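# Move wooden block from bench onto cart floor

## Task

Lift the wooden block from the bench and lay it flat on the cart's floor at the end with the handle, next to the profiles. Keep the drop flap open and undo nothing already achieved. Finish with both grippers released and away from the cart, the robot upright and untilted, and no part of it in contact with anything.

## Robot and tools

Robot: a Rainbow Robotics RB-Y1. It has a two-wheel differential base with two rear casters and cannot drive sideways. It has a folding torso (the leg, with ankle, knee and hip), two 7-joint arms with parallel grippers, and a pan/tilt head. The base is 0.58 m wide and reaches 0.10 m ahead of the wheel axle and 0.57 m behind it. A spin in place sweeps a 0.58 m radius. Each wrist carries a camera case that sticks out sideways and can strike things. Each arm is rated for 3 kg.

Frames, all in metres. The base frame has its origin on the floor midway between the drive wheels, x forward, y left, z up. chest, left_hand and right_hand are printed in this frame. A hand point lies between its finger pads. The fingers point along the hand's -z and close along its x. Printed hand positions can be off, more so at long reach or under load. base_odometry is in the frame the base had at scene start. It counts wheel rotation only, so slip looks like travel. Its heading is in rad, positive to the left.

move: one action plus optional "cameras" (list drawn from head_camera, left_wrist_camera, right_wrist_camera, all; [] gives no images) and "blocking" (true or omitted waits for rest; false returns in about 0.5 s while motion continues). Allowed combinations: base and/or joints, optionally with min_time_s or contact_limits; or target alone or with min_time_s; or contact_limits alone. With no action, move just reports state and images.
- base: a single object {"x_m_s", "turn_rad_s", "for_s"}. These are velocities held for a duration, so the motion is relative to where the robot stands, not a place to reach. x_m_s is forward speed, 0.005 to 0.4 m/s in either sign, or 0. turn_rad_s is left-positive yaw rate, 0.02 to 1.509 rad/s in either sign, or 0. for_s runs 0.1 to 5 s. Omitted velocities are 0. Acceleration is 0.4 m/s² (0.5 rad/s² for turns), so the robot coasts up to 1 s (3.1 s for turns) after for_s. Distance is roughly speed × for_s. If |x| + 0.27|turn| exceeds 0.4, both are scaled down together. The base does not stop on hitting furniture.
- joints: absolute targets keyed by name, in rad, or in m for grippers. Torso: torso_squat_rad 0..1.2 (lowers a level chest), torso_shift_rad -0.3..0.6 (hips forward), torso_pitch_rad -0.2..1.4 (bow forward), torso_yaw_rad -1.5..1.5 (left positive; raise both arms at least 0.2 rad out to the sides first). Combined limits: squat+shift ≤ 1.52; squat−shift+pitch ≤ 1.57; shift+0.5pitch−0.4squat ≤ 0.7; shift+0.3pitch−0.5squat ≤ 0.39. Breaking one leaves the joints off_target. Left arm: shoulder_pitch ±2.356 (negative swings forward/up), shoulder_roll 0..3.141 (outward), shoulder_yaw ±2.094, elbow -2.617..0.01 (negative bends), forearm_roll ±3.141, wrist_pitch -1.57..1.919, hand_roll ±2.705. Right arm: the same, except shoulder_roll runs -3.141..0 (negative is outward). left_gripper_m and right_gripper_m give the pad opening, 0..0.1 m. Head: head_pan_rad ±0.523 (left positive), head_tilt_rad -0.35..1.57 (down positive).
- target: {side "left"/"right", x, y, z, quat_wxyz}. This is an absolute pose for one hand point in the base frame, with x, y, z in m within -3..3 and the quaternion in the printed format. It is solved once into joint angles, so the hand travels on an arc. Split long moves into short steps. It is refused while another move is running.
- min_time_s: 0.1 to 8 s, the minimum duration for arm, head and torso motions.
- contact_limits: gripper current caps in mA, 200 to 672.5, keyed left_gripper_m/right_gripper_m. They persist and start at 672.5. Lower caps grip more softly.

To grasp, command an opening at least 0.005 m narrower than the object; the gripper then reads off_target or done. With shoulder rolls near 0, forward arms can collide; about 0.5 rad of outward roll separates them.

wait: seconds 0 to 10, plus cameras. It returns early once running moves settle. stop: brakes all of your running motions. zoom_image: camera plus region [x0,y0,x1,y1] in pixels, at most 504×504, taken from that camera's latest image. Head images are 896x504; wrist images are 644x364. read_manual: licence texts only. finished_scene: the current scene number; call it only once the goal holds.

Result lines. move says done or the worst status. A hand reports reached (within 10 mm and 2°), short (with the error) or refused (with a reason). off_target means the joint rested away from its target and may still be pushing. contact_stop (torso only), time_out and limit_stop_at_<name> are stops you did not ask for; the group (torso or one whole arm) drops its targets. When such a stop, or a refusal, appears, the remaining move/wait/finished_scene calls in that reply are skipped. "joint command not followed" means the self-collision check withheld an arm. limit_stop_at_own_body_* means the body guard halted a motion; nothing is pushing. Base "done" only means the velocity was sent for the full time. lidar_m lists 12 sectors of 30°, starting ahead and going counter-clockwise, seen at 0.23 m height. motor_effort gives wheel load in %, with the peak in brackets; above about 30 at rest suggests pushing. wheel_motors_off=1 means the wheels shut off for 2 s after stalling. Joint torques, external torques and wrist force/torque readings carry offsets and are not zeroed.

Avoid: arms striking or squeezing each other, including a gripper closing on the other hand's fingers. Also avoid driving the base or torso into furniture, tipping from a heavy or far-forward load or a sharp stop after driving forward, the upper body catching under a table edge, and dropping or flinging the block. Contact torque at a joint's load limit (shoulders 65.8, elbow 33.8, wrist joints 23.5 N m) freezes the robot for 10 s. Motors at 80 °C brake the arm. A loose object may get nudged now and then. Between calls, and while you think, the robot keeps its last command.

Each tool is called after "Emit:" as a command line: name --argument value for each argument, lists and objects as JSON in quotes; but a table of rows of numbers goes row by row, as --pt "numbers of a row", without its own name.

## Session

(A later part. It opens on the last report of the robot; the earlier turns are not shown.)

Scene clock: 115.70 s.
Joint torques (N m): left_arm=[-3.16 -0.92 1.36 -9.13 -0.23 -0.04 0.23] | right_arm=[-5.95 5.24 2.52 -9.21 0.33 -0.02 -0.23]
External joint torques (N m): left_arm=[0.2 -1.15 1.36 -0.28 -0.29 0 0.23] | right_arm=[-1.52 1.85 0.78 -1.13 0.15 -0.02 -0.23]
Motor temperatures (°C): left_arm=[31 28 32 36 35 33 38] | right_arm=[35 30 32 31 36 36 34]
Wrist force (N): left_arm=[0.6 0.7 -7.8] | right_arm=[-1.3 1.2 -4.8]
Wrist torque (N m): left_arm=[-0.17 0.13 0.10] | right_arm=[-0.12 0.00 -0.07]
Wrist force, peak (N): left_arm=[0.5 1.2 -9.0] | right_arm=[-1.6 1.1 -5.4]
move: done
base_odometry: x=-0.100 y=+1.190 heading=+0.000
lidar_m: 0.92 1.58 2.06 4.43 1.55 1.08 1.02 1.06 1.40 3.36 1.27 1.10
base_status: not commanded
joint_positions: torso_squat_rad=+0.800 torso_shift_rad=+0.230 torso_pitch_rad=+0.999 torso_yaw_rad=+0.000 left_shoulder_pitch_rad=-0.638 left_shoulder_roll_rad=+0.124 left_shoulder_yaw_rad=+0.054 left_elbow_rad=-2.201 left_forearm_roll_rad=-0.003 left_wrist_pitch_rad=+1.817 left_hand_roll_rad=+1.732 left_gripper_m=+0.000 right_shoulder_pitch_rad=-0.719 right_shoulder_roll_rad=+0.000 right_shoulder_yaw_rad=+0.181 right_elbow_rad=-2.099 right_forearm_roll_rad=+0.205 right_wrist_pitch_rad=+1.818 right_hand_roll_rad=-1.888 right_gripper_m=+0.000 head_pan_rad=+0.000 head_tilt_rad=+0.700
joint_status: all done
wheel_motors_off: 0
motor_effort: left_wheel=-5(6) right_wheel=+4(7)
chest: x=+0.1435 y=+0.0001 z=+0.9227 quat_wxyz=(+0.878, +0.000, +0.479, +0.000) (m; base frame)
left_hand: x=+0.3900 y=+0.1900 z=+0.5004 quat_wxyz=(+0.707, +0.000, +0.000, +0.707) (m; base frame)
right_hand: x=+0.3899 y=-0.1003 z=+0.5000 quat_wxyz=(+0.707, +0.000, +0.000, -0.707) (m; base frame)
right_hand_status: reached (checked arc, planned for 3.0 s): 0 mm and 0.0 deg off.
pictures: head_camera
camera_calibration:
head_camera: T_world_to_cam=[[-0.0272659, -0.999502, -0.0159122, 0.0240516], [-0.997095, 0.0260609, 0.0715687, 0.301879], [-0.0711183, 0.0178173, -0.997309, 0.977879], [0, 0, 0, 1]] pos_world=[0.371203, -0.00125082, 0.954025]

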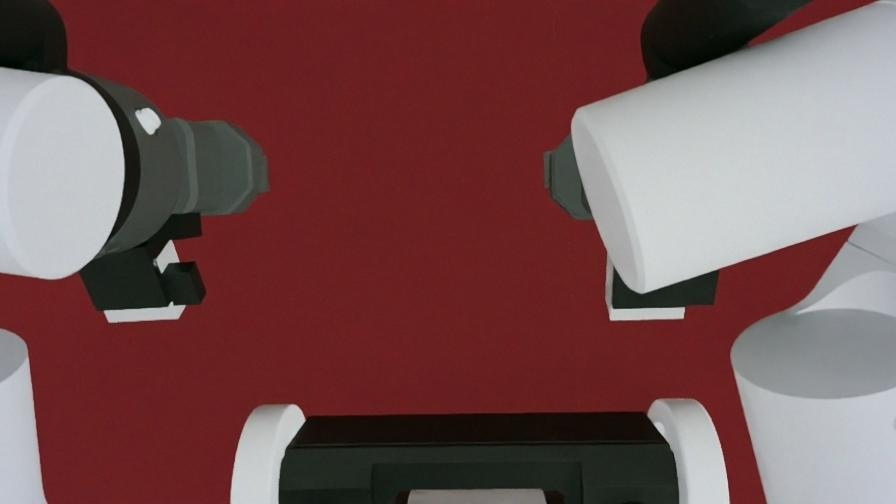

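Emit:
move --joints '{"torso_squat_rad":0.75,"torso_shift_rad":0.2,"torso_pitch_rad":0.8}' --cameras '[]'

Emit:
move --target '{"side":"left","x":0.319,"y":0.1655,"z":0.342,"quat_wxyz":[0.7071,0,0,0.7071]}' --min_time_s 3 --cameras '[]'

Emit:
move --target '{"side":"right","x":0.319,"y":-0.0695,"z":0.342,"quat_wxyz":[0.7071,0,0,-0.7071]}' --min_time_s 3 --cameras '["head_camera"]'

Scene clock: 133.23 s.
Joint torques (N m): left_arm=[-6.09 -0.4 1.74 -9.08 -0.16 -0.46 0.19] | right_arm=[-8.83 4.6 2.01 -9.66 0.42 -0.18 -0.16]
External joint torques (N m): left_arm=[0.65 -1.34 1.43 -0.19 -0.16 -0.03 0.2] | right_arm=[-1.19 1.84 0.86 -1.45 0.15 0.18 -0.17]
Motor temperatures (°C): left_arm=[31 28 32 36 35 33 38] | right_arm=[34 30 32 31 36 36 34]
Wrist force (N): left_arm=[1.3 2.0 -7.0] | right_arm=[-0.9 -0.3 -5.1]
Wrist torque (N m): left_arm=[-0.26 0.22 0.09] | right_arm=[-0.06 0.03 -0.05]
Wrist force, peak (N): left_arm=[0.1 1.6 -8.6] | right_arm=[-1.3 1.2 -5.3]
move: done
base_odometry: x=-0.100 y=+1.190 heading=+0.000
lidar_m: 0.92 1.57 2.04 4.43 1.56 1.08 1.01 1.07 1.41 3.35 1.28 1.09
base_status: not commanded
joint_positions: torso_squat_rad=+0.750 torso_shift_rad=+0.200 torso_pitch_rad=+0.800 torso_yaw_rad=+0.000 left_shoulder_pitch_rad=-0.638 left_shoulder_roll_rad=+0.124 left_shoulder_yaw_rad=+0.054 left_elbow_rad=-2.201 left_forearm_roll_rad=-0.003 left_wrist_pitch_rad=+1.817 left_hand_roll_rad=+1.732 left_gripper_m=+0.000 right_shoulder_pitch_rad=-0.719 right_shoulder_roll_rad=+0.000 right_shoulder_yaw_rad=+0.181 right_elbow_rad=-2.099 right_forearm_roll_rad=+0.205 right_wrist_pitch_rad=+1.818 right_hand_roll_rad=-1.888 right_gripper_m=+0.000 head_pan_rad=+0.000 head_tilt_rad=+0.700
joint_status: all done
wheel_motors_off: 0
motor_effort: left_wheel=-3(5) right_wheel=+4(6)
chest: x=+0.0957 y=+0.0001 z=+0.9981 quat_wxyz=(+0.921, +0.000, +0.389, +0.000) (m; base frame)
left_hand: x=+0.4210 y=+0.1900 z=+0.6330 quat_wxyz=(+0.704, -0.071, -0.071, +0.704) (m; base frame)
right_hand: x=+0.4210 y=-0.1002 z=+0.6326 quat_wxyz=(+0.703, +0.070, -0.071, -0.704) (m; base frame)
pictures: none
No camera images: "cameras" was empty.

Scene clock: 136.57 s.
Joint torques (N m): left_arm=[-5.41 -1.61 -0.36 -4.34 -0.25 -0.28 0.24] | right_arm=[-8.54 4.71 1.49 -9.32 0.31 -0.27 -0.26]
External joint torques (N m): left_arm=[0.24 -1.01 -0.17 0.94 -0.31 -0.24 0.24] | right_arm=[-0.9 1.94 0.34 -1.1 0.03 0.09 -0.26]
Motor temperatures (°C): left_arm=[31 28 32 36 35 33 38] | right_arm=[34 30 32 31 36 36 34]
Wrist force (N): left_arm=[0.9 1.4 -8.3] | right_arm=[-1.2 -0.3 -4.6]
Wrist torque (N m): left_arm=[-0.36 0.20 0.10] | right_arm=[-0.02 -0.03 -0.09]
Wrist force, peak (N): left_arm=[1.2 1.1 -8.7] | right_arm=[-1.6 0.2 -5.5]
move: done
base_odometry: x=-0.100 y=+1.190 heading=+0.000
lidar_m: 0.92 1.57 2.06 4.43 1.54 1.08 1.02 1.07 1.41 3.35 1.27 1.10
base_status: not commanded
joint_positions: torso_squat_rad=+0.750 torso_shift_rad=+0.200 torso_pitch_rad=+0.800 torso_yaw_rad=+0.000 left_shoulder_pitch_rad=-0.774 left_shoulder_roll_rad=+0.082 left_shoulder_yaw_rad=-0.004 left_elbow_rad=-0.835 left_forearm_roll_rad=-0.038 left_wrist_pitch_rad=+0.780 left_hand_roll_rad=+1.842 left_gripper_m=+0.000 right_shoulder_pitch_rad=-0.719 right_shoulder_roll_rad=+0.000 right_shoulder_yaw_rad=+0.181 right_elbow_rad=-2.099 right_forearm_roll_rad=+0.205 right_wrist_pitch_rad=+1.818 right_hand_roll_rad=-1.888 right_gripper_m=+0.000 head_pan_rad=+0.000 head_tilt_rad=+0.700
joint_status: all done
wheel_motors_off: 0
motor_effort: left_wheel=-4(4) right_wheel=+3(5)
chest: x=+0.0957 y=+0.0001 z=+0.9981 quat_wxyz=(+0.921, +0.000, +0.389, +0.000) (m; base frame)
left_hand: x=+0.3190 y=+0.1656 z=+0.3424 quat_wxyz=(+0.707, +0.000, +0.000, +0.707) (m; base frame)
left_hand_status: reached (checked arc, planned for 3.0 s): 0 mm and 0.0 deg off.
right_hand: x=+0.4210 y=-0.1002 z=+0.6326 quat_wxyz=(+0.704, +0.070, -0.071, -0.704) (m; base frame)
pictures: none
No camera images: "cameras" was empty.

Scene clock: 139.90 s.
Joint torques (N m): left_arm=[-5.7 -1.68 -0.4 -4.57 -0.25 -0.3 0.2] | right_arm=[-9.51 4.98 1.58 -4.03 -0.16 0.16 -0.19]
External joint torques (N m): left_arm=[-0.05 -1.08 -0.21 0.71 -0.3 -0.26 0.2] | right_arm=[-1.54 1.24 1.31 0.27 -0.27 0.16 -0.19]
Motor temperatures (°C): left_arm=[31 28 32 36 35 33 38] | right_arm=[34 30 32 31 36 36 34]
Wrist force (N): left_arm=[0.9 0.9 -7.2] | right_arm=[-1.4 0.2 -5.1]
Wrist torque (N m): left_arm=[-0.26 0.15 0.10] | right_arm=[-0.01 0.00 -0.05]
Wrist force, peak (N): left_arm=[1.0 2.2 -8.7] | right_arm=[-1.1 -0.4 -5.8]
move: done
base_odometry: x=-0.100 y=+1.190 heading=+0.000
lidar_m: 0.92 1.57 2.06 4.44 1.56 1.09 1.02 1.07 1.41 3.36 1.27 1.10
base_status: not commanded
joint_positions: torso_squat_rad=+0.750 torso_shift_rad=+0.200 torso_pitch_rad=+0.800 torso_yaw_rad=+0.000 left_shoulder_pitch_rad=-0.774 left_shoulder_roll_rad=+0.082 left_shoulder_yaw_rad=-0.004 left_elbow_rad=-0.835 left_forearm_roll_rad=-0.038 left_wrist_pitch_rad=+0.780 left_hand_roll_rad=+1.842 left_gripper_m=+0.000 right_shoulder_pitch_rad=-0.999 right_shoulder_roll_rad=+0.000 right_shoulder_yaw_rad=+0.329 right_elbow_rad=-0.506 right_forearm_roll_rad=+0.070 right_wrist_pitch_rad=+0.696 right_hand_roll_rad=-2.263 right_gripper_m=+0.000 head_pan_rad=+0.000 head_tilt_rad=+0.700
joint_status: all done
wheel_motors_off: 0
motor_effort: left_wheel=-4(4) right_wheel=+3(7)
chest: x=+0.0957 y=+0.0001 z=+0.9981 quat_wxyz=(+0.921, +0.000, +0.389, +0.000) (m; base frame)
left_hand: x=+0.3190 y=+0.1656 z=+0.3424 quat_wxyz=(+0.707, +0.000, +0.000, +0.707) (m; base frame)
right_hand: x=+0.3189 y=-0.0699 z=+0.3420 quat_wxyz=(+0.707, +0.000, +0.000, -0.707) (m; base frame)
right_hand_status: reached (checked arc, planned for 3.0 s): 0 mm and 0.0 deg off.
pictures: head_camera
camera_calibration:
head_camera: T_world_to_cam=[[-0.0235713, -0.999502, -0.0210005, 0.0286717], [-0.991506, 0.02606, -0.127422, 0.446922], [0.127906, 0.0178187, -0.991626, 1.02485], [0, 0, 0, 1]] pos_world=[0.312718, -0.00125083, 1.07382]

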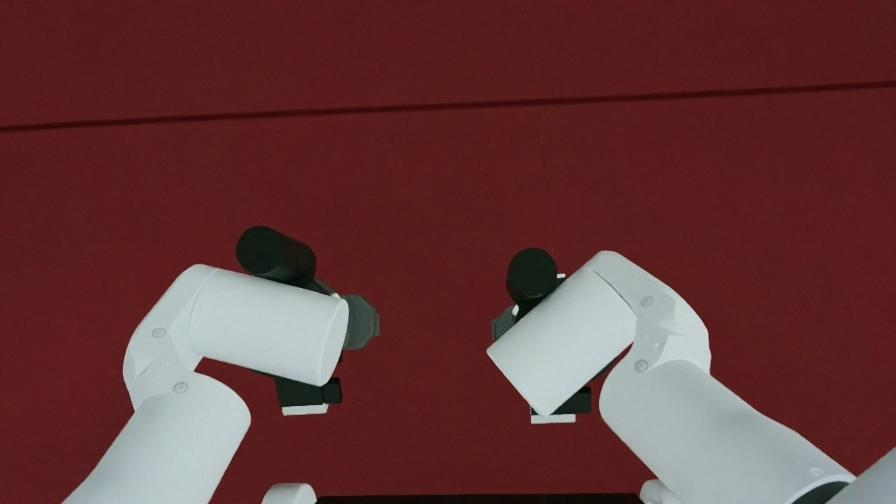

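Emit:
move --joints '{"torso_squat_rad":0.58}' --cameras '[]'

Emit:
move --target '{"side":"left","x":0.319,"y":0.1655,"z":0.46,"quat_wxyz":[0.7071,0,0,0.7071]}' --cameras '[]'

Emit:
move --target '{"side":"right","x":0.319,"y":-0.0695,"z":0.46,"quat_wxyz":[0.7071,0,0,-0.7071]}' --cameras '[]'

Emit:
move --joints '{"torso_squat_rad":0.35}' --cameras '[]'

Emit:
move --target '{"side":"left","x":0.319,"y":0.1655,"z":0.6,"quat_wxyz":[0.7071,0,0,0.7071]}' --cameras '[]'

Emit:
move --target '{"side":"right","x":0.319,"y":-0.0695,"z":0.6,"quat_wxyz":[0.7071,0,0,-0.7071]}' --cameras '[]'

Emit:
move --joints '{"torso_squat_rad":0.12}' --cameras '[]'

Emit:
move --target '{"side":"left","x":0.319,"y":0.1655,"z":0.75,"quat_wxyz":[0.7071,0,0,0.7071]}' --cameras '[]'

Emit:
move --target '{"side":"right","x":0.319,"y":-0.0695,"z":0.75,"quat_wxyz":[0.7071,0,0,-0.7071]}' --cameras '["head_camera"]'

Emit:
move --target '{"side":"left","x":0.40,"y":0.1655,"z":0.803,"quat_wxyz":[0.7071,0,0,0.7071]}' --cameras '[]'

Emit:
move --target '{"side":"right","x":0.40,"y":-0.0695,"z":0.803,"quat_wxyz":[0.7071,0,0,-0.7071]}' --cameras '["head_camera"]'

Emit:
move --target '{"side":"left","x":0.40,"y":0.1655,"z":0.843,"quat_wxyz":[0.7071,0,0,0.7071]}' --cameras '[]'

Emit:
move --target '{"side":"right","x":0.40,"y":-0.0695,"z":0.843,"quat_wxyz":[0.7071,0,0,-0.7071]}' --cameras '["head_camera"]'

Scene clock: 148.63 s.
Joint torques (N m): left_arm=[-5.23 -1.77 -0.35 -4.77 -0.22 -0.26 0.16] | right_arm=[-9.42 5.15 1.29 -4.28 -0.19 0.2 -0.19]
External joint torques (N m): left_arm=[0.41 -1.16 -0.16 0.51 -0.27 -0.22 0.16] | right_arm=[-1.45 1.4 1.02 0.01 -0.29 0.21 -0.19]
Motor temperatures (°C): left_arm=[31 28 32 36 35 33 38] | right_arm=[34 30 32 31 36 36 34]
Wrist force (N): left_arm=[0.9 1.2 -7.7] | right_arm=[-1.2 0.9 -4.9]
Wrist torque (N m): left_arm=[-0.33 0.18 0.08] | right_arm=[-0.11 0.01 -0.07]
Wrist force, peak (N): left_arm=[1.0 1.2 -8.7] | right_arm=[-1.2 0.8 -5.7]
move: done
base_odometry: x=-0.100 y=+1.190 heading=+0.000
lidar_m: 0.92 1.57 2.06 4.44 1.55 1.08 1.01 1.05 1.41 3.34 1.26 1.11
base_status: not commanded
joint_positions: torso_squat_rad=+0.580 torso_shift_rad=+0.200 torso_pitch_rad=+0.800 torso_yaw_rad=+0.000 left_shoulder_pitch_rad=-0.774 left_shoulder_roll_rad=+0.082 left_shoulder_yaw_rad=-0.004 left_elbow_rad=-0.835 left_forearm_roll_rad=-0.038 left_wrist_pitch_rad=+0.780 left_hand_roll_rad=+1.842 left_gripper_m=+0.000 right_shoulder_pitch_rad=-0.999 right_shoulder_roll_rad=+0.000 right_shoulder_yaw_rad=+0.329 right_elbow_rad=-0.506 right_forearm_roll_rad=+0.070 right_wrist_pitch_rad=+0.696 right_hand_roll_rad=-2.263 right_gripper_m=+0.000 head_pan_rad=+0.000 head_tilt_rad=+0.700
joint_status: all done
wheel_motors_off: 0
motor_effort: left_wheel=-3(5) right_wheel=+3(5)
chest: x=+0.1103 y=+0.0001 z=+1.0699 quat_wxyz=(+0.921, +0.000, +0.389, +0.000) (m; base frame)
left_hand: x=+0.3335 y=+0.1656 z=+0.4143 quat_wxyz=(+0.707, +0.000, +0.000, +0.707) (m; base frame)
right_hand: x=+0.3334 y=-0.0699 z=+0.4139 quat_wxyz=(+0.707, +0.000, +0.000, -0.707) (m; base frame)
pictures: none
No camera images: "cameras" was empty.

Scene clock: 149.73 s.
Joint torques (N m): left_arm=[-3.64 -1.65 -0.3 -7.39 -0.01 -0.44 -0.24] | right_arm=[-9.06 4.96 1.51 -4.2 -0.22 0.04 -0.18]
External joint torques (N m): left_arm=[-0.17 -0.52 0.16 -0.6 -0.07 -0.4 -0.24] | right_arm=[-1.09 1.21 1.24 0.1 -0.33 0.04 -0.17]
Motor temperatures (°C): left_arm=[31 28 32 36 35 33 38] | right_arm=[34 30 32 31 36 36 34]
Wrist force (N): left_arm=[0.7 1.4 -7.8] | right_arm=[-1.3 0.5 -5.1]
Wrist torque (N m): left_arm=[-0.31 0.15 0.09] | right_arm=[-0.06 -0.02 -0.07]
Wrist force, peak (N): left_arm=[0.8 1.8 -8.4] | right_arm=[-1.3 0.9 -5.5]
move: done
base_odometry: x=-0.100 y=+1.190 heading=+0.000
lidar_m: 0.91 1.58 2.04 4.43 1.55 1.09 1.02 1.08 1.41 3.35 1.27 1.10
base_status: not commanded
joint_positions: torso_squat_rad=+0.580 torso_shift_rad=+0.200 torso_pitch_rad=+0.800 torso_yaw_rad=+0.000 left_shoulder_pitch_rad=-0.558 left_shoulder_roll_rad=+0.058 left_shoulder_yaw_rad=-0.035 left_elbow_rad=-1.280 left_forearm_roll_rad=-0.058 left_wrist_pitch_rad=+1.017 left_hand_roll_rad=+1.813 left_gripper_m=+0.000 right_shoulder_pitch_rad=-0.999 right_shoulder_roll_rad=+0.000 right_shoulder_yaw_rad=+0.329 right_elbow_rad=-0.506 right_forearm_roll_rad=+0.070 right_wrist_pitch_rad=+0.696 right_hand_roll_rad=-2.263 right_gripper_m=+0.000 head_pan_rad=+0.000 head_tilt_rad=+0.700
joint_status: all done
wheel_motors_off: 0
motor_effort: left_wheel=-3(4) right_wheel=+2(5)
chest: x=+0.1103 y=+0.0001 z=+1.0699 quat_wxyz=(+0.921, +0.000, +0.389, +0.000) (m; base frame)
left_hand: x=+0.3189 y=+0.1656 z=+0.4600 quat_wxyz=(+0.707, +0.000, +0.000, +0.707) (m; base frame)
left_hand_status: reached (checked arc, planned for 0.8 s): 0 mm and 0.0 deg off.
right_hand: x=+0.3334 y=-0.0699 z=+0.4139 quat_wxyz=(+0.707, +0.000, +0.000, -0.707) (m; base frame)
pictures: none
No camera images: "cameras" was empty.

Scene clock: 151.00 s.
Joint torques (N m): left_arm=[-3.6 -1.85 -0.35 -7.23 -0.03 -0.39 -0.26] | right_arm=[-5.3 3.74 1.22 -7.35 -0.07 -0.01 -0.19]
External joint torques (N m): left_arm=[-0.12 -0.72 0.11 -0.44 -0.09 -0.35 -0.26] | right_arm=[0.03 0.2 0.81 -0.96 -0.21 0 -0.19]
Motor temperatures (°C): left_arm=[31 28 32 36 35 33 38] | right_arm=[34 30 32 31 36 36 34]
Wrist force (N): left_arm=[0.9 1.5 -7.9] | right_arm=[-0.9 0.6 -4.6]
Wrist torque (N m): left_arm=[-0.29 0.19 0.06] | right_arm=[-0.06 0.03 -0.08]
Wrist force, peak (N): left_arm=[0.9 1.1 -8.3] | right_arm=[-1.5 0.7 -5.8]
move: done
base_odometry: x=-0.100 y=+1.190 heading=+0.000
lidar_m: 0.92 1.58 2.04 4.44 1.54 1.09 1.03 1.07 1.40 3.35 1.26 1.09
base_status: not commanded
joint_positions: torso_squat_rad=+0.580 torso_shift_rad=+0.200 torso_pitch_rad=+0.800 torso_yaw_rad=+0.000 left_shoulder_pitch_rad=-0.558 left_shoulder_roll_rad=+0.058 left_shoulder_yaw_rad=-0.035 left_elbow_rad=-1.280 left_forearm_roll_rad=-0.058 left_wrist_pitch_rad=+1.017 left_hand_roll_rad=+1.813 left_gripper_m=+0.000 right_shoulder_pitch_rad=-0.732 right_shoulder_roll_rad=-0.096 right_shoulder_yaw_rad=+0.448 right_elbow_rad=-1.113 right_forearm_roll_rad=+0.060 right_wrist_pitch_rad=+1.032 right_hand_roll_rad=-2.279 right_gripper_m=+0.000 head_pan_rad=+0.000 head_tilt_rad=+0.700
joint_status: all done
wheel_motors_off: 0
motor_effort: left_wheel=-2(3) right_wheel=+3(5)
chest: x=+0.1103 y=+0.0001 z=+1.0699 quat_wxyz=(+0.921, +0.000, +0.389, +0.000) (m; base frame)
left_hand: x=+0.3189 y=+0.1656 z=+0.4600 quat_wxyz=(+0.707, +0.000, +0.000, +0.707) (m; base frame)
right_hand: x=+0.3190 y=-0.0696 z=+0.4600 quat_wxyz=(+0.707, +0.000, +0.000, -0.707) (m; base frame)
right_hand_status: reached (checked arc, planned for 0.9 s): 0 mm and 0.0 deg off.
pictures: none
No camera images: "cameras" was empty.

Scene clock: 152.57 s.
Joint torques (N m): left_arm=[-3.49 -1.8 -0.36 -7.31 -0.07 -0.44 -0.28] | right_arm=[-5.18 3.81 1.24 -7.17 -0.06 -0.07 -0.32]
External joint torques (N m): left_arm=[-0.02 -0.67 0.1 -0.52 -0.13 -0.4 -0.28] | right_arm=[0.15 0.27 0.84 -0.77 -0.2 -0.06 -0.32]
Motor temperatures (°C): left_arm=[31 28 32 36 35 33 38] | right_arm=[34 30 32 31 36 36 34]
Wrist force (N): left_arm=[1.3 1.7 -7.5] | right_arm=[-1.0 0.6 -5.1]
Wrist torque (N m): left_arm=[-0.35 0.20 0.07] | right_arm=[-0.05 0.06 -0.07]
Wrist force, peak (N): left_arm=[1.0 1.6 -8.2] | right_arm=[-0.6 0.7 -5.6]
move: done
base_odometry: x=-0.100 y=+1.190 heading=+0.000
lidar_m: 0.91 1.57 2.04 4.43 1.54 1.08 1.02 1.07 1.40 3.35 1.26 1.10
base_status: not commanded
joint_positions: torso_squat_rad=+0.350 torso_shift_rad=+0.200 torso_pitch_rad=+0.800 torso_yaw_rad=+0.000 left_shoulder_pitch_rad=-0.558 left_shoulder_roll_rad=+0.058 left_shoulder_yaw_rad=-0.035 left_elbow_rad=-1.280 left_forearm_roll_rad=-0.058 left_wrist_pitch_rad=+1.017 left_hand_roll_rad=+1.813 left_gripper_m=+0.000 right_shoulder_pitch_rad=-0.732 right_shoulder_roll_rad=-0.096 right_shoulder_yaw_rad=+0.448 right_elbow_rad=-1.113 right_forearm_roll_rad=+0.060 right_wrist_pitch_rad=+1.032 right_hand_roll_rad=-2.279 right_gripper_m=+0.000 head_pan_rad=+0.000 head_tilt_rad=+0.700
joint_status: all done
wheel_motors_off: 0
motor_effort: left_wheel=-3(5) right_wheel=+3(6)
chest: x=+0.1246 y=+0.0001 z=+1.1405 quat_wxyz=(+0.921, +0.000, +0.389, +0.000) (m; base frame)
left_hand: x=+0.3333 y=+0.1656 z=+0.5305 quat_wxyz=(+0.707, +0.000, +0.000, +0.707) (m; base frame)
right_hand: x=+0.3333 y=-0.0695 z=+0.5306 quat_wxyz=(+0.707, +0.000, +0.000, -0.707) (m; base frame)
pictures: none
No camera images: "cameras" was empty.

Scene clock: 153.73 s.
Joint torques (N m): left_arm=[-1.95 -2.26 -0.66 -8.2 -0.02 -0.45 -0.21] | right_arm=[-5.55 3.66 1.13 -6.88 0.02 0.1 -0.21]
External joint torques (N m): left_arm=[-0.32 -0.79 0.13 -0.2 -0.09 -0.41 -0.21] | right_arm=[-0.22 0.12 0.73 -0.49 -0.12 0.11 -0.21]
Motor temperatures (°C): left_arm=[31 28 32 36 35 33 38] | right_arm=[34 30 32 31 36 36 34]
Wrist force (N): left_arm=[0.5 1.3 -7.3] | right_arm=[-1.2 0.7 -4.7]
Wrist torque (N m): left_arm=[-0.28 0.11 0.05] | right_arm=[-0.07 0.03 -0.07]
Wrist force, peak (N): left_arm=[0.9 1.2 -8.6] | right_arm=[-1.5 1.5 -5.1]
move: done
base_odometry: x=-0.100 y=+1.190 heading=+0.000
lidar_m: 0.93 1.57 2.05 4.43 1.55 1.08 1.02 1.06 1.40 3.37 1.28 1.10
base_status: not commanded
joint_positions: torso_squat_rad=+0.350 torso_shift_rad=+0.200 torso_pitch_rad=+0.800 torso_yaw_rad=+0.000 left_shoulder_pitch_rad=-0.368 left_shoulder_roll_rad=+0.030 left_shoulder_yaw_rad=-0.074 left_elbow_rad=-1.718 left_forearm_roll_rad=-0.083 left_wrist_pitch_rad=+1.273 left_hand_roll_rad=+1.777 left_gripper_m=+0.000 right_shoulder_pitch_rad=-0.732 right_shoulder_roll_rad=-0.096 right_shoulder_yaw_rad=+0.448 right_elbow_rad=-1.113 right_forearm_roll_rad=+0.060 right_wrist_pitch_rad=+1.032 right_hand_roll_rad=-2.279 right_gripper_m=+0.000 head_pan_rad=+0.000 head_tilt_rad=+0.700
joint_status: all done
wheel_motors_off: 0
motor_effort: left_wheel=-3(4) right_wheel=+4(5)
chest: x=+0.1246 y=+0.0001 z=+1.1405 quat_wxyz=(+0.921, +0.000, +0.389, +0.000) (m; base frame)
left_hand: x=+0.3191 y=+0.1655 z=+0.5995 quat_wxyz=(+0.707, +0.000, +0.000, +0.707) (m; base frame)
left_hand_status: reached (checked arc, planned for 0.8 s): 1 mm and 0.0 deg off.
right_hand: x=+0.3333 y=-0.0696 z=+0.5306 quat_wxyz=(+0.707, +0.000, +0.000, -0.707) (m; base frame)
pictures: none
No camera images: "cameras" was empty.

Scene clock: 154.83 s.
Joint torques (N m): left_arm=[-1.92 -2.01 -0.69 -8.31 -0.03 -0.34 -0.25] | right_arm=[-3.18 3.19 1.33 -8.52 0.14 -0.11 0.16]
External joint torques (N m): left_arm=[-0.29 -0.54 0.11 -0.31 -0.1 -0.3 -0.25] | right_arm=[0.25 -0.16 0.55 -0.9 -0.02 -0.11 0.16]
Motor temperatures (°C): left_arm=[31 28 32 36 35 33 38] | right_arm=[34 30 32 31 36 36 34]
Wrist force (N): left_arm=[0.8 1.3 -7.7] | right_arm=[-0.9 1.3 -5.1]
Wrist torque (N m): left_arm=[-0.32 0.14 0.06] | right_arm=[-0.16 0.04 -0.07]
Wrist force, peak (N): left_arm=[0.8 1.1 -8.5] | right_arm=[-1.4 1.3 -5.7]
move: done
base_odometry: x=-0.100 y=+1.190 heading=+0.000
lidar_m: 0.93 1.58 2.06 4.44 1.54 1.09 1.02 1.07 1.40 3.37 1.27 1.10
base_status: not commanded
joint_positions: torso_squat_rad=+0.350 torso_shift_rad=+0.200 torso_pitch_rad=+0.800 torso_yaw_rad=+0.000 left_shoulder_pitch_rad=-0.368 left_shoulder_roll_rad=+0.030 left_shoulder_yaw_rad=-0.074 left_elbow_rad=-1.718 left_forearm_roll_rad=-0.083 left_wrist_pitch_rad=+1.273 left_hand_roll_rad=+1.777 left_gripper_m=+0.000 right_shoulder_pitch_rad=-0.557 right_shoulder_roll_rad=-0.140 right_shoulder_yaw_rad=+0.489 right_elbow_rad=-1.576 right_forearm_roll_rad=+0.092 right_wrist_pitch_rad=+1.324 right_hand_roll_rad=-2.265 right_gripper_m=+0.000 head_pan_rad=+0.000 head_tilt_rad=+0.700
joint_status: all done
wheel_motors_off: 0
motor_effort: left_wheel=-3(4) right_wheel=+4(5)
chest: x=+0.1246 y=+0.0001 z=+1.1405 quat_wxyz=(+0.921, +0.000, +0.389, +0.000) (m; base frame)
left_hand: x=+0.3191 y=+0.1655 z=+0.5995 quat_wxyz=(+0.707, +0.000, +0.000, +0.707) (m; base frame)
right_hand: x=+0.3192 y=-0.0693 z=+0.5992 quat_wxyz=(+0.707, +0.000, +0.000, -0.707) (m; base frame)
right_hand_status: reached (checked arc, planned for 0.8 s): 1 mm and 0.0 deg off.
pictures: none
No camera images: "cameras" was empty.

Scene clock: 156.37 s.
Joint torques (N m): left_arm=[-1.86 -2.33 -0.34 -8.22 -0.07 -0.39 -0.19] | right_arm=[-2.84 3.06 1.22 -8.34 0.18 -0.19 0.07]
External joint torques (N m): left_arm=[-0.24 -0.86 0.45 -0.22 -0.14 -0.35 -0.19] | right_arm=[0.59 -0.3 0.43 -0.72 0.02 -0.19 0.07]
Motor temperatures (°C): left_arm=[31 28 32 36 35 33 38] | right_arm=[34 30 32 31 36 36 34]
Wrist force (N): left_arm=[0.4 1.7 -7.8] | right_arm=[-1.4 0.8 -4.7]
Wrist torque (N m): left_arm=[-0.41 0.13 0.05] | right_arm=[-0.09 -0.07 -0.07]
Wrist force, peak (N): left_arm=[1.1 1.3 -9.0] | right_arm=[-1.6 1.2 -5.3]
move: done
base_odometry: x=-0.100 y=+1.190 heading=+0.000
lidar_m: 0.93 1.56 2.07 4.44 1.54 1.07 1.02 1.06 1.40 3.37 1.27 1.10
base_status: not commanded
joint_positions: torso_squat_rad=+0.120 torso_shift_rad=+0.200 torso_pitch_rad=+0.800 torso_yaw_rad=+0.000 left_shoulder_pitch_rad=-0.368 left_shoulder_roll_rad=+0.030 left_shoulder_yaw_rad=-0.074 left_elbow_rad=-1.718 left_forearm_roll_rad=-0.083 left_wrist_pitch_rad=+1.273 left_hand_roll_rad=+1.777 left_gripper_m=+0.000 right_shoulder_pitch_rad=-0.557 right_shoulder_roll_rad=-0.140 right_shoulder_yaw_rad=+0.489 right_elbow_rad=-1.576 right_forearm_roll_rad=+0.092 right_wrist_pitch_rad=+1.324 right_hand_roll_rad=-2.265 right_gripper_m=+0.000 head_pan_rad=+0.000 head_tilt_rad=+0.700
joint_status: all done
wheel_motors_off: 0
motor_effort: left_wheel=-4(5) right_wheel=+3(5)
chest: x=+0.1321 y=+0.0001 z=+1.1772 quat_wxyz=(+0.921, +0.000, +0.389, +0.000) (m; base frame)
left_hand: x=+0.3265 y=+0.1655 z=+0.6361 quat_wxyz=(+0.707, +0.000, +0.000, +0.707) (m; base frame)
right_hand: x=+0.3266 y=-0.0693 z=+0.6359 quat_wxyz=(+0.707, +0.000, +0.000, -0.707) (m; base frame)
pictures: none
No camera images: "cameras" was empty.

Scene clock: 157.53 s.
Joint torques (N m): left_arm=[-0.34 -2.58 -1.18 -8.64 -0.1 -0.47 -0.24] | right_arm=[-3.2 3.37 1.6 -8.39 0.06 0.01 0.23]
External joint torques (N m): left_arm=[0.27 -0.92 -0.09 0.17 -0.17 -0.43 -0.24] | right_arm=[0.23 0.01 0.82 -0.77 -0.1 0.01 0.23]
Motor temperatures (°C): left_arm=[31 28 32 36 35 33 38] | right_arm=[34 30 32 31 36 36 34]
Wrist force (N): left_arm=[0.6 1.3 -7.5] | right_arm=[-1.1 0.9 -4.9]
Wrist torque (N m): left_arm=[-0.30 0.13 0.07] | right_arm=[-0.11 0.01 -0.07]
Wrist force, peak (N): left_arm=[1.3 1.8 -8.8] | right_arm=[-1.6 1.1 -5.2]
move: done
base_odometry: x=-0.100 y=+1.190 heading=+0.000
lidar_m: 0.92 1.56 2.05 4.43 1.56 1.08 1.02 1.07 1.40 3.36 1.26 1.10
base_status: not commanded
joint_positions: torso_squat_rad=+0.120 torso_shift_rad=+0.200 torso_pitch_rad=+0.800 torso_yaw_rad=+0.000 left_shoulder_pitch_rad=-0.241 left_shoulder_roll_rad=+0.001 left_shoulder_yaw_rad=-0.132 left_elbow_rad=-2.237 left_forearm_roll_rad=-0.123 left_wrist_pitch_rad=+1.674 left_hand_roll_rad=+1.735 left_gripper_m=+0.000 right_shoulder_pitch_rad=-0.557 right_shoulder_roll_rad=-0.140 right_shoulder_yaw_rad=+0.489 right_elbow_rad=-1.576 right_forearm_roll_rad=+0.092 right_wrist_pitch_rad=+1.324 right_hand_roll_rad=-2.265 right_gripper_m=+0.000 head_pan_rad=+0.000 head_tilt_rad=+0.700
joint_status: all done
wheel_motors_off: 0
motor_effort: left_wheel=-3(4) right_wheel=+3(5)
chest: x=+0.1321 y=+0.0001 z=+1.1772 quat_wxyz=(+0.921, +0.000, +0.389, +0.000) (m; base frame)
left_hand: x=+0.3190 y=+0.1656 z=+0.7500 quat_wxyz=(+0.707, +0.000, +0.000, +0.707) (m; base frame)
left_hand_status: reached (checked arc, planned for 0.9 s): 0 mm and 0.0 deg off.
right_hand: x=+0.3266 y=-0.0693 z=+0.6359 quat_wxyz=(+0.707, +0.000, +0.000, -0.707) (m; base frame)
pictures: none
No camera images: "cameras" was empty.

Scene clock: 158.73 s.
Joint torques (N m): left_arm=[-0.67 -2.3 -0.96 -8.72 -0.03 -0.39 -0.29] | right_arm=[-1.01 3.28 1.65 -9.32 0.18 -0.32 0.05]
External joint torques (N m): left_arm=[-0.05 -0.64 0.13 0.09 -0.09 -0.35 -0.29] | right_arm=[1.47 -0.1 0.51 -1.1 0.01 -0.31 0.05]
Motor temperatures (°C): left_arm=[31 28 32 36 35 33 38] | right_arm=[34 30 32 31 36 36 34]
Wrist force (N): left_arm=[0.9 1.6 -7.4] | right_arm=[-1.5 0.8 -5.0]
Wrist torque (N m): left_arm=[-0.30 0.17 0.07] | right_arm=[-0.07 -0.03 -0.07]
Wrist force, peak (N): left_arm=[1.1 1.4 -8.5] | right_arm=[-1.4 1.2 -5.9]
move: done
base_odometry: x=-0.100 y=+1.190 heading=+0.000
lidar_m: 0.93 1.57 2.06 4.43 1.55 1.07 1.01 1.07 1.40 3.35 1.27 1.09
base_status: not commanded
joint_positions: torso_squat_rad=+0.120 torso_shift_rad=+0.200 torso_pitch_rad=+0.800 torso_yaw_rad=+0.000 left_shoulder_pitch_rad=-0.241 left_shoulder_roll_rad=+0.001 left_shoulder_yaw_rad=-0.132 left_elbow_rad=-2.237 left_forearm_roll_rad=-0.123 left_wrist_pitch_rad=+1.674 left_hand_roll_rad=+1.735 left_gripper_m=+0.000 right_shoulder_pitch_rad=-0.462 right_shoulder_roll_rad=-0.146 right_shoulder_yaw_rad=+0.535 right_elbow_rad=-2.090 right_forearm_roll_rad=+0.138 right_wrist_pitch_rad=+1.752 right_hand_roll_rad=-2.232 right_gripper_m=+0.000 head_pan_rad=+0.000 head_tilt_rad=+0.700
joint_status: all done
wheel_motors_off: 0
motor_effort: left_wheel=-3(4) right_wheel=+5(5)
chest: x=+0.1320 y=+0.0001 z=+1.1772 quat_wxyz=(+0.921, +0.000, +0.389, +0.000) (m; base frame)
left_hand: x=+0.3190 y=+0.1655 z=+0.7500 quat_wxyz=(+0.707, +0.000, +0.000, +0.707) (m; base frame)
right_hand: x=+0.3192 y=-0.0695 z=+0.7500 quat_wxyz=(+0.707, +0.000, +0.000, -0.707) (m; base frame)
right_hand_status: reached (checked arc, planned for 0.8 s): 0 mm and 0.0 deg off.
pictures: head_camera
camera_calibration:
head_camera: T_world_to_cam=[[-0.0235759, -0.999502, -0.0209967, 0.0332877], [-0.991531, 0.0260605, -0.127225, 0.505597], [0.127709, 0.0178194, -0.991652, 1.19789], [0, 0, 0, 1]] pos_world=[0.349119, -0.00125083, 1.25292]

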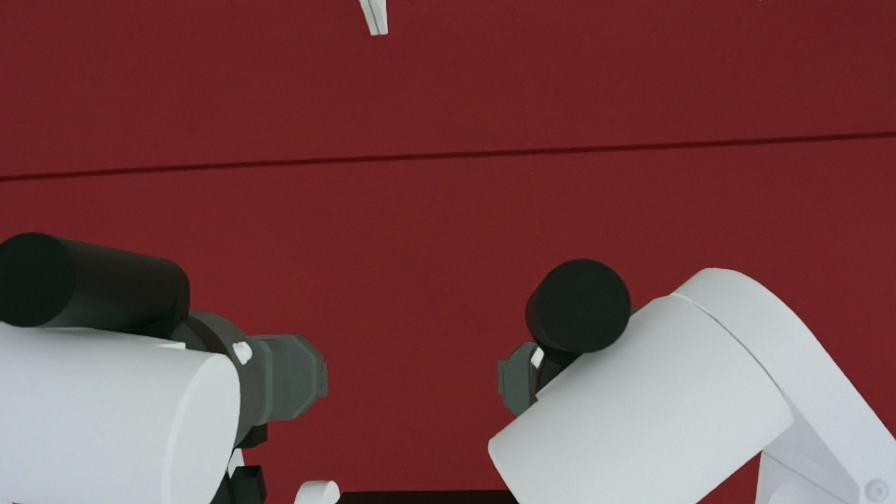

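Scene clock: 159.70 s.
Joint torques (N m): left_arm=[-3.98 -2.15 0.5 -8.6 0.17 -0.38 -0.25] | right_arm=[-1.61 2.9 1.53 -9.11 0.19 -0.12 0.11]
External joint torques (N m): left_arm=[1.28 -0.89 1.39 0.06 0.11 -0.23 -0.25] | right_arm=[0.87 -0.47 0.39 -0.89 0.03 -0.12 0.11]
Motor temperatures (°C): left_arm=[31 28 32 36 35 33 38] | right_arm=[34 30 32 31 36 36 34]
Wrist force (N): left_arm=[1.3 1.5 -7.9] | right_arm=[-0.8 0.7 -4.9]
Wrist torque (N m): left_arm=[-0.35 0.24 0.07] | right_arm=[-0.10 0.04 -0.12]
Wrist force, peak (N): left_arm=[1.0 2.2 -8.5] | right_arm=[-1.0 1.0 -5.3]
move: short
base_odometry: x=-0.100 y=+1.190 heading=+0.000
lidar_m: 0.92 1.57 2.05 4.43 1.54 1.09 1.02 1.07 1.40 3.35 1.26 1.09
base_status: not commanded
joint_positions: torso_squat_rad=+0.120 torso_shift_rad=+0.200 torso_pitch_rad=+0.800 torso_yaw_rad=+0.000 left_shoulder_pitch_rad=-0.553 left_shoulder_roll_rad=+0.000 left_shoulder_yaw_rad=-0.006 left_elbow_rad=-2.249 left_forearm_roll_rad=-0.107 left_wrist_pitch_rad=+1.919 left_hand_roll_rad=+1.696 left_gripper_m=+0.000 right_shoulder_pitch_rad=-0.462 right_shoulder_roll_rad=-0.146 right_shoulder_yaw_rad=+0.535 right_elbow_rad=-2.090 right_forearm_roll_rad=+0.138 right_wrist_pitch_rad=+1.752 right_hand_roll_rad=-2.232 right_gripper_m=+0.000 head_pan_rad=+0.000 head_tilt_rad=+0.700
joint_status: all done
wheel_motors_off: 0
motor_effort: left_wheel=-4(5) right_wheel=+3(4)
chest: x=+0.1321 y=+0.0001 z=+1.1772 quat_wxyz=(+0.921, +0.000, +0.389, +0.000) (m; base frame)
left_hand: x=+0.4000 y=+0.1654 z=+0.8026 quat_wxyz=(+0.707, -0.023, -0.018, +0.707) (m; base frame)
left_hand_status: short (checked arc, as near as the solve gets, planned for 0.6 s): 0 mm and 3.3 deg off. The place is met; only the turn is off.
right_hand: x=+0.3192 y=-0.0695 z=+0.7500 quat_wxyz=(+0.707, +0.000, +0.000, -0.707) (m; base frame)
pictures: none
No camera images: "cameras" was empty.

Scene clock: 160.57 s.
Joint torques (N m): left_arm=[-4.43 -2.07 0.22 -8.79 0.11 -0.43 -0.19] | right_arm=[-5.96 4.83 0.03 -8.75 0.16 -0.06 -0.19]
External joint torques (N m): left_arm=[0.84 -0.8 1.11 -0.12 0.05 -0.27 -0.19] | right_arm=[0.43 0.85 -1.32 -0.73 -0.01 0.06 -0.19]
Motor temperatures (°C): left_arm=[31 28 32 36 35 33 38] | right_arm=[34 30 32 31 36 36 34]
Wrist force (N): left_arm=[1.0 1.1 -7.5] | right_arm=[-0.6 1.1 -5.3]
Wrist torque (N m): left_arm=[-0.26 0.12 0.08] | right_arm=[-0.14 0.06 -0.05]
Wrist force, peak (N): left_arm=[1.2 1.8 -8.2] | right_arm=[-1.3 0.0 -5.9]
move: short
base_odometry: x=-0.100 y=+1.190 heading=+0.000
lidar_m: 0.91 1.56 2.05 4.43 1.57 1.08 1.03 1.07 1.40 3.34 1.27 1.09
base_status: not commanded
joint_positions: torso_squat_rad=+0.120 torso_shift_rad=+0.200 torso_pitch_rad=+0.800 torso_yaw_rad=+0.000 left_shoulder_pitch_rad=-0.553 left_shoulder_roll_rad=+0.000 left_shoulder_yaw_rad=-0.006 left_elbow_rad=-2.249 left_forearm_roll_rad=-0.107 left_wrist_pitch_rad=+1.919 left_hand_roll_rad=+1.696 left_gripper_m=+0.000 right_shoulder_pitch_rad=-0.661 right_shoulder_roll_rad=+0.000 right_shoulder_yaw_rad=+0.312 right_elbow_rad=-2.113 right_forearm_roll_rad=+0.164 right_wrist_pitch_rad=+1.919 right_hand_roll_rad=-2.013 right_gripper_m=+0.000 head_pan_rad=+0.000 head_tilt_rad=+0.700
joint_status: all done
wheel_motors_off: 0
motor_effort: left_wheel=-4(4) right_wheel=+3(7)
chest: x=+0.1320 y=+0.0001 z=+1.1772 quat_wxyz=(+0.921, +0.000, +0.389, +0.000) (m; base frame)
left_hand: x=+0.4000 y=+0.1655 z=+0.8025 quat_wxyz=(+0.707, -0.023, -0.018, +0.707) (m; base frame)
right_hand: x=+0.4000 y=-0.0695 z=+0.8025 quat_wxyz=(+0.707, +0.029, -0.011, -0.707) (m; base frame)
right_hand_status: short (checked arc, as near as the solve gets, planned for 0.5 s): 1 mm and 3.6 deg off. The place is met; only the turn is off.
pictures: head_camera
camera_calibration:
head_camera: T_world_to_cam=[[-0.0235736, -0.999502, -0.0209986, 0.0332869], [-0.991519, 0.0260603, -0.127323, 0.505616], [0.127807, 0.0178191, -0.991639, 1.19786], [0, 0, 0, 1]] pos_world=[0.349018, -0.00125083, 1.25292]

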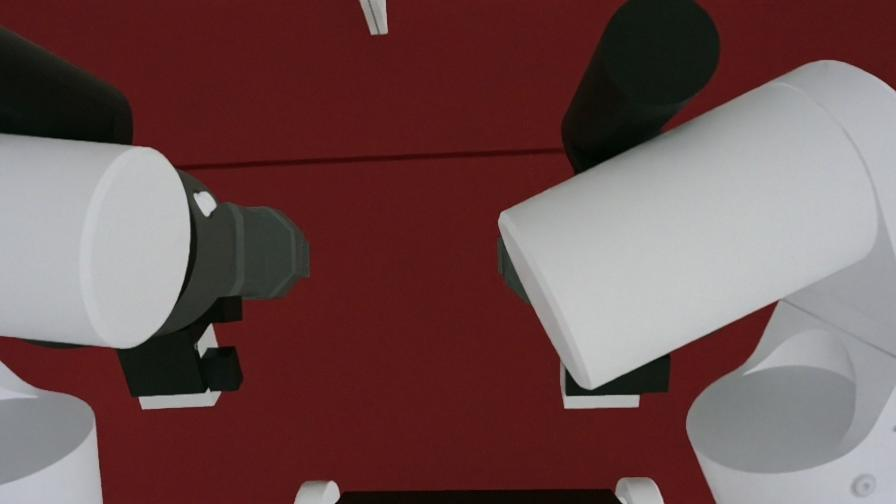

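Scene clock: 161.43 s.
Joint torques (N m): left_arm=[-3.2 -1.89 -1 -8.64 -0.17 -0.57 -0.23] | right_arm=[-5.95 4.9 0.1 -8.84 0.15 -0.07 -0.29]
External joint torques (N m): left_arm=[0.78 -0.5 -0.13 -0.1 -0.22 -0.15 -0.23] | right_arm=[0.44 0.92 -1.25 -0.82 -0.02 0.05 -0.29]
Motor temperatures (°C): left_arm=[31 28 32 36 35 33 38] | right_arm=[34 30 32 31 36 36 34]
Wrist force (N): left_arm=[1.3 2.3 -8.0] | right_arm=[-0.6 0.6 -5.1]
Wrist torque (N m): left_arm=[-0.34 0.22 0.08] | right_arm=[-0.07 0.06 -0.04]
Wrist force, peak (N): left_arm=[1.5 2.1 -8.9] | right_arm=[-0.7 0.8 -5.3]
move: short
base_odometry: x=-0.100 y=+1.190 heading=+0.000
lidar_m: 0.91 1.57 2.06 4.43 1.55 1.08 1.03 1.07 1.40 3.34 1.26 1.10
base_status: not commanded
joint_positions: torso_squat_rad=+0.120 torso_shift_rad=+0.200 torso_pitch_rad=+0.800 torso_yaw_rad=+0.000 left_shoulder_pitch_rad=-0.480 left_shoulder_roll_rad=+0.000 left_shoulder_yaw_rad=-0.054 left_elbow_rad=-2.451 left_forearm_roll_rad=-0.126 left_wrist_pitch_rad=+1.919 left_hand_roll_rad=+1.694 left_gripper_m=+0.000 right_shoulder_pitch_rad=-0.661 right_shoulder_roll_rad=+0.000 right_shoulder_yaw_rad=+0.312 right_elbow_rad=-2.113 right_forearm_roll_rad=+0.164 right_wrist_pitch_rad=+1.919 right_hand_roll_rad=-2.013 right_gripper_m=+0.000 head_pan_rad=+0.000 head_tilt_rad=+0.700
joint_status: all done
wheel_motors_off: 0
motor_effort: left_wheel=-2(4) right_wheel=+4(4)
chest: x=+0.1320 y=+0.0001 z=+1.1772 quat_wxyz=(+0.921, +0.000, +0.389, +0.000) (m; base frame)
left_hand: x=+0.3999 y=+0.1655 z=+0.8425 quat_wxyz=(+0.704, -0.075, -0.060, +0.704) (m; base frame)
left_hand_status: short (checked arc, as near as the solve gets, planned for 0.5 s): 0 mm and 11.0 deg off. The place is met; only the turn is off.
right_hand: x=+0.4000 y=-0.0695 z=+0.8025 quat_wxyz=(+0.707, +0.029, -0.011, -0.707) (m; base frame)
pictures: none
No camera images: "cameras" was empty.

Scene clock: 162.27 s.
Joint torques (N m): left_arm=[-3.36 -2.03 -0.34 -8.39 -0.12 -0.58 -0.27] | right_arm=[-4.2 5.14 1.88 -8.61 0.3 -0.33 0.16]
External joint torques (N m): left_arm=[0.62 -0.64 0.53 0.15 -0.18 -0.16 -0.27] | right_arm=[0.85 1.22 0.41 -0.77 0.14 0.05 0.17]
Motor temperatures (°C): left_arm=[31 28 32 36 35 33 38] | right_arm=[34 30 32 31 36 36 34]
Wrist force (N): left_arm=[0.9 2.3 -7.6] | right_arm=[-0.6 -0.1 -5.0]
Wrist torque (N m): left_arm=[-0.37 0.17 0.09] | right_arm=[-0.04 0.03 -0.05]
Wrist force, peak (N): left_arm=[1.8 2.5 -8.4] | right_arm=[-0.8 1.1 -5.8]
move: short
base_odometry: x=-0.100 y=+1.190 heading=+0.000
lidar_m: 0.93 1.57 2.06 4.44 1.55 1.09 1.01 1.07 1.39 3.35 1.28 1.11
base_status: not commanded
joint_positions: torso_squat_rad=+0.120 torso_shift_rad=+0.200 torso_pitch_rad=+0.800 torso_yaw_rad=+0.000 left_shoulder_pitch_rad=-0.480 left_shoulder_roll_rad=+0.000 left_shoulder_yaw_rad=-0.054 left_elbow_rad=-2.451 left_forearm_roll_rad=-0.127 left_wrist_pitch_rad=+1.919 left_hand_roll_rad=+1.694 left_gripper_m=+0.000 right_shoulder_pitch_rad=-0.586 right_shoulder_roll_rad=+0.000 right_shoulder_yaw_rad=+0.363 right_elbow_rad=-2.320 right_forearm_roll_rad=+0.211 right_wrist_pitch_rad=+1.919 right_hand_roll_rad=-1.989 right_gripper_m=+0.000 head_pan_rad=+0.000 head_tilt_rad=+0.700
joint_status: all done
wheel_motors_off: 0
motor_effort: left_wheel=-3(4) right_wheel=+2(5)
chest: x=+0.1320 y=+0.0001 z=+1.1772 quat_wxyz=(+0.921, +0.000, +0.389, +0.000) (m; base frame)
left_hand: x=+0.3999 y=+0.1655 z=+0.8425 quat_wxyz=(+0.704, -0.075, -0.060, +0.704) (m; base frame)
right_hand: x=+0.4000 y=-0.0696 z=+0.8425 quat_wxyz=(+0.703, +0.093, -0.038, -0.704) (m; base frame)
right_hand_status: short (checked arc, as near as the solve gets, planned for 0.5 s): 1 mm and 11.6 deg off. The place is met; only the turn is off.
pictures: head_camera
camera_calibration:
head_camera: T_world_to_cam=[[-0.0235736, -0.999502, -0.0209986, 0.0332869], [-0.991519, 0.0260603, -0.127323, 0.505616], [0.127807, 0.0178191, -0.991639, 1.19786], [0, 0, 0, 1]] pos_world=[0.349018, -0.00125083, 1.25292]

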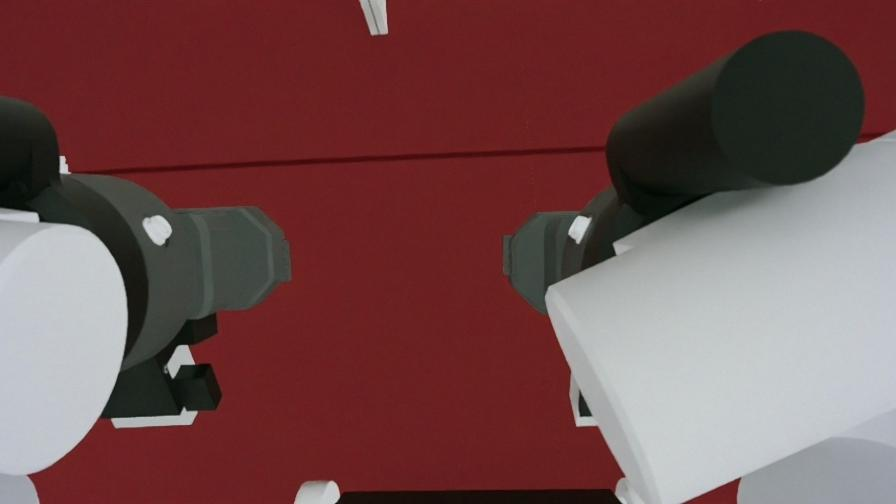

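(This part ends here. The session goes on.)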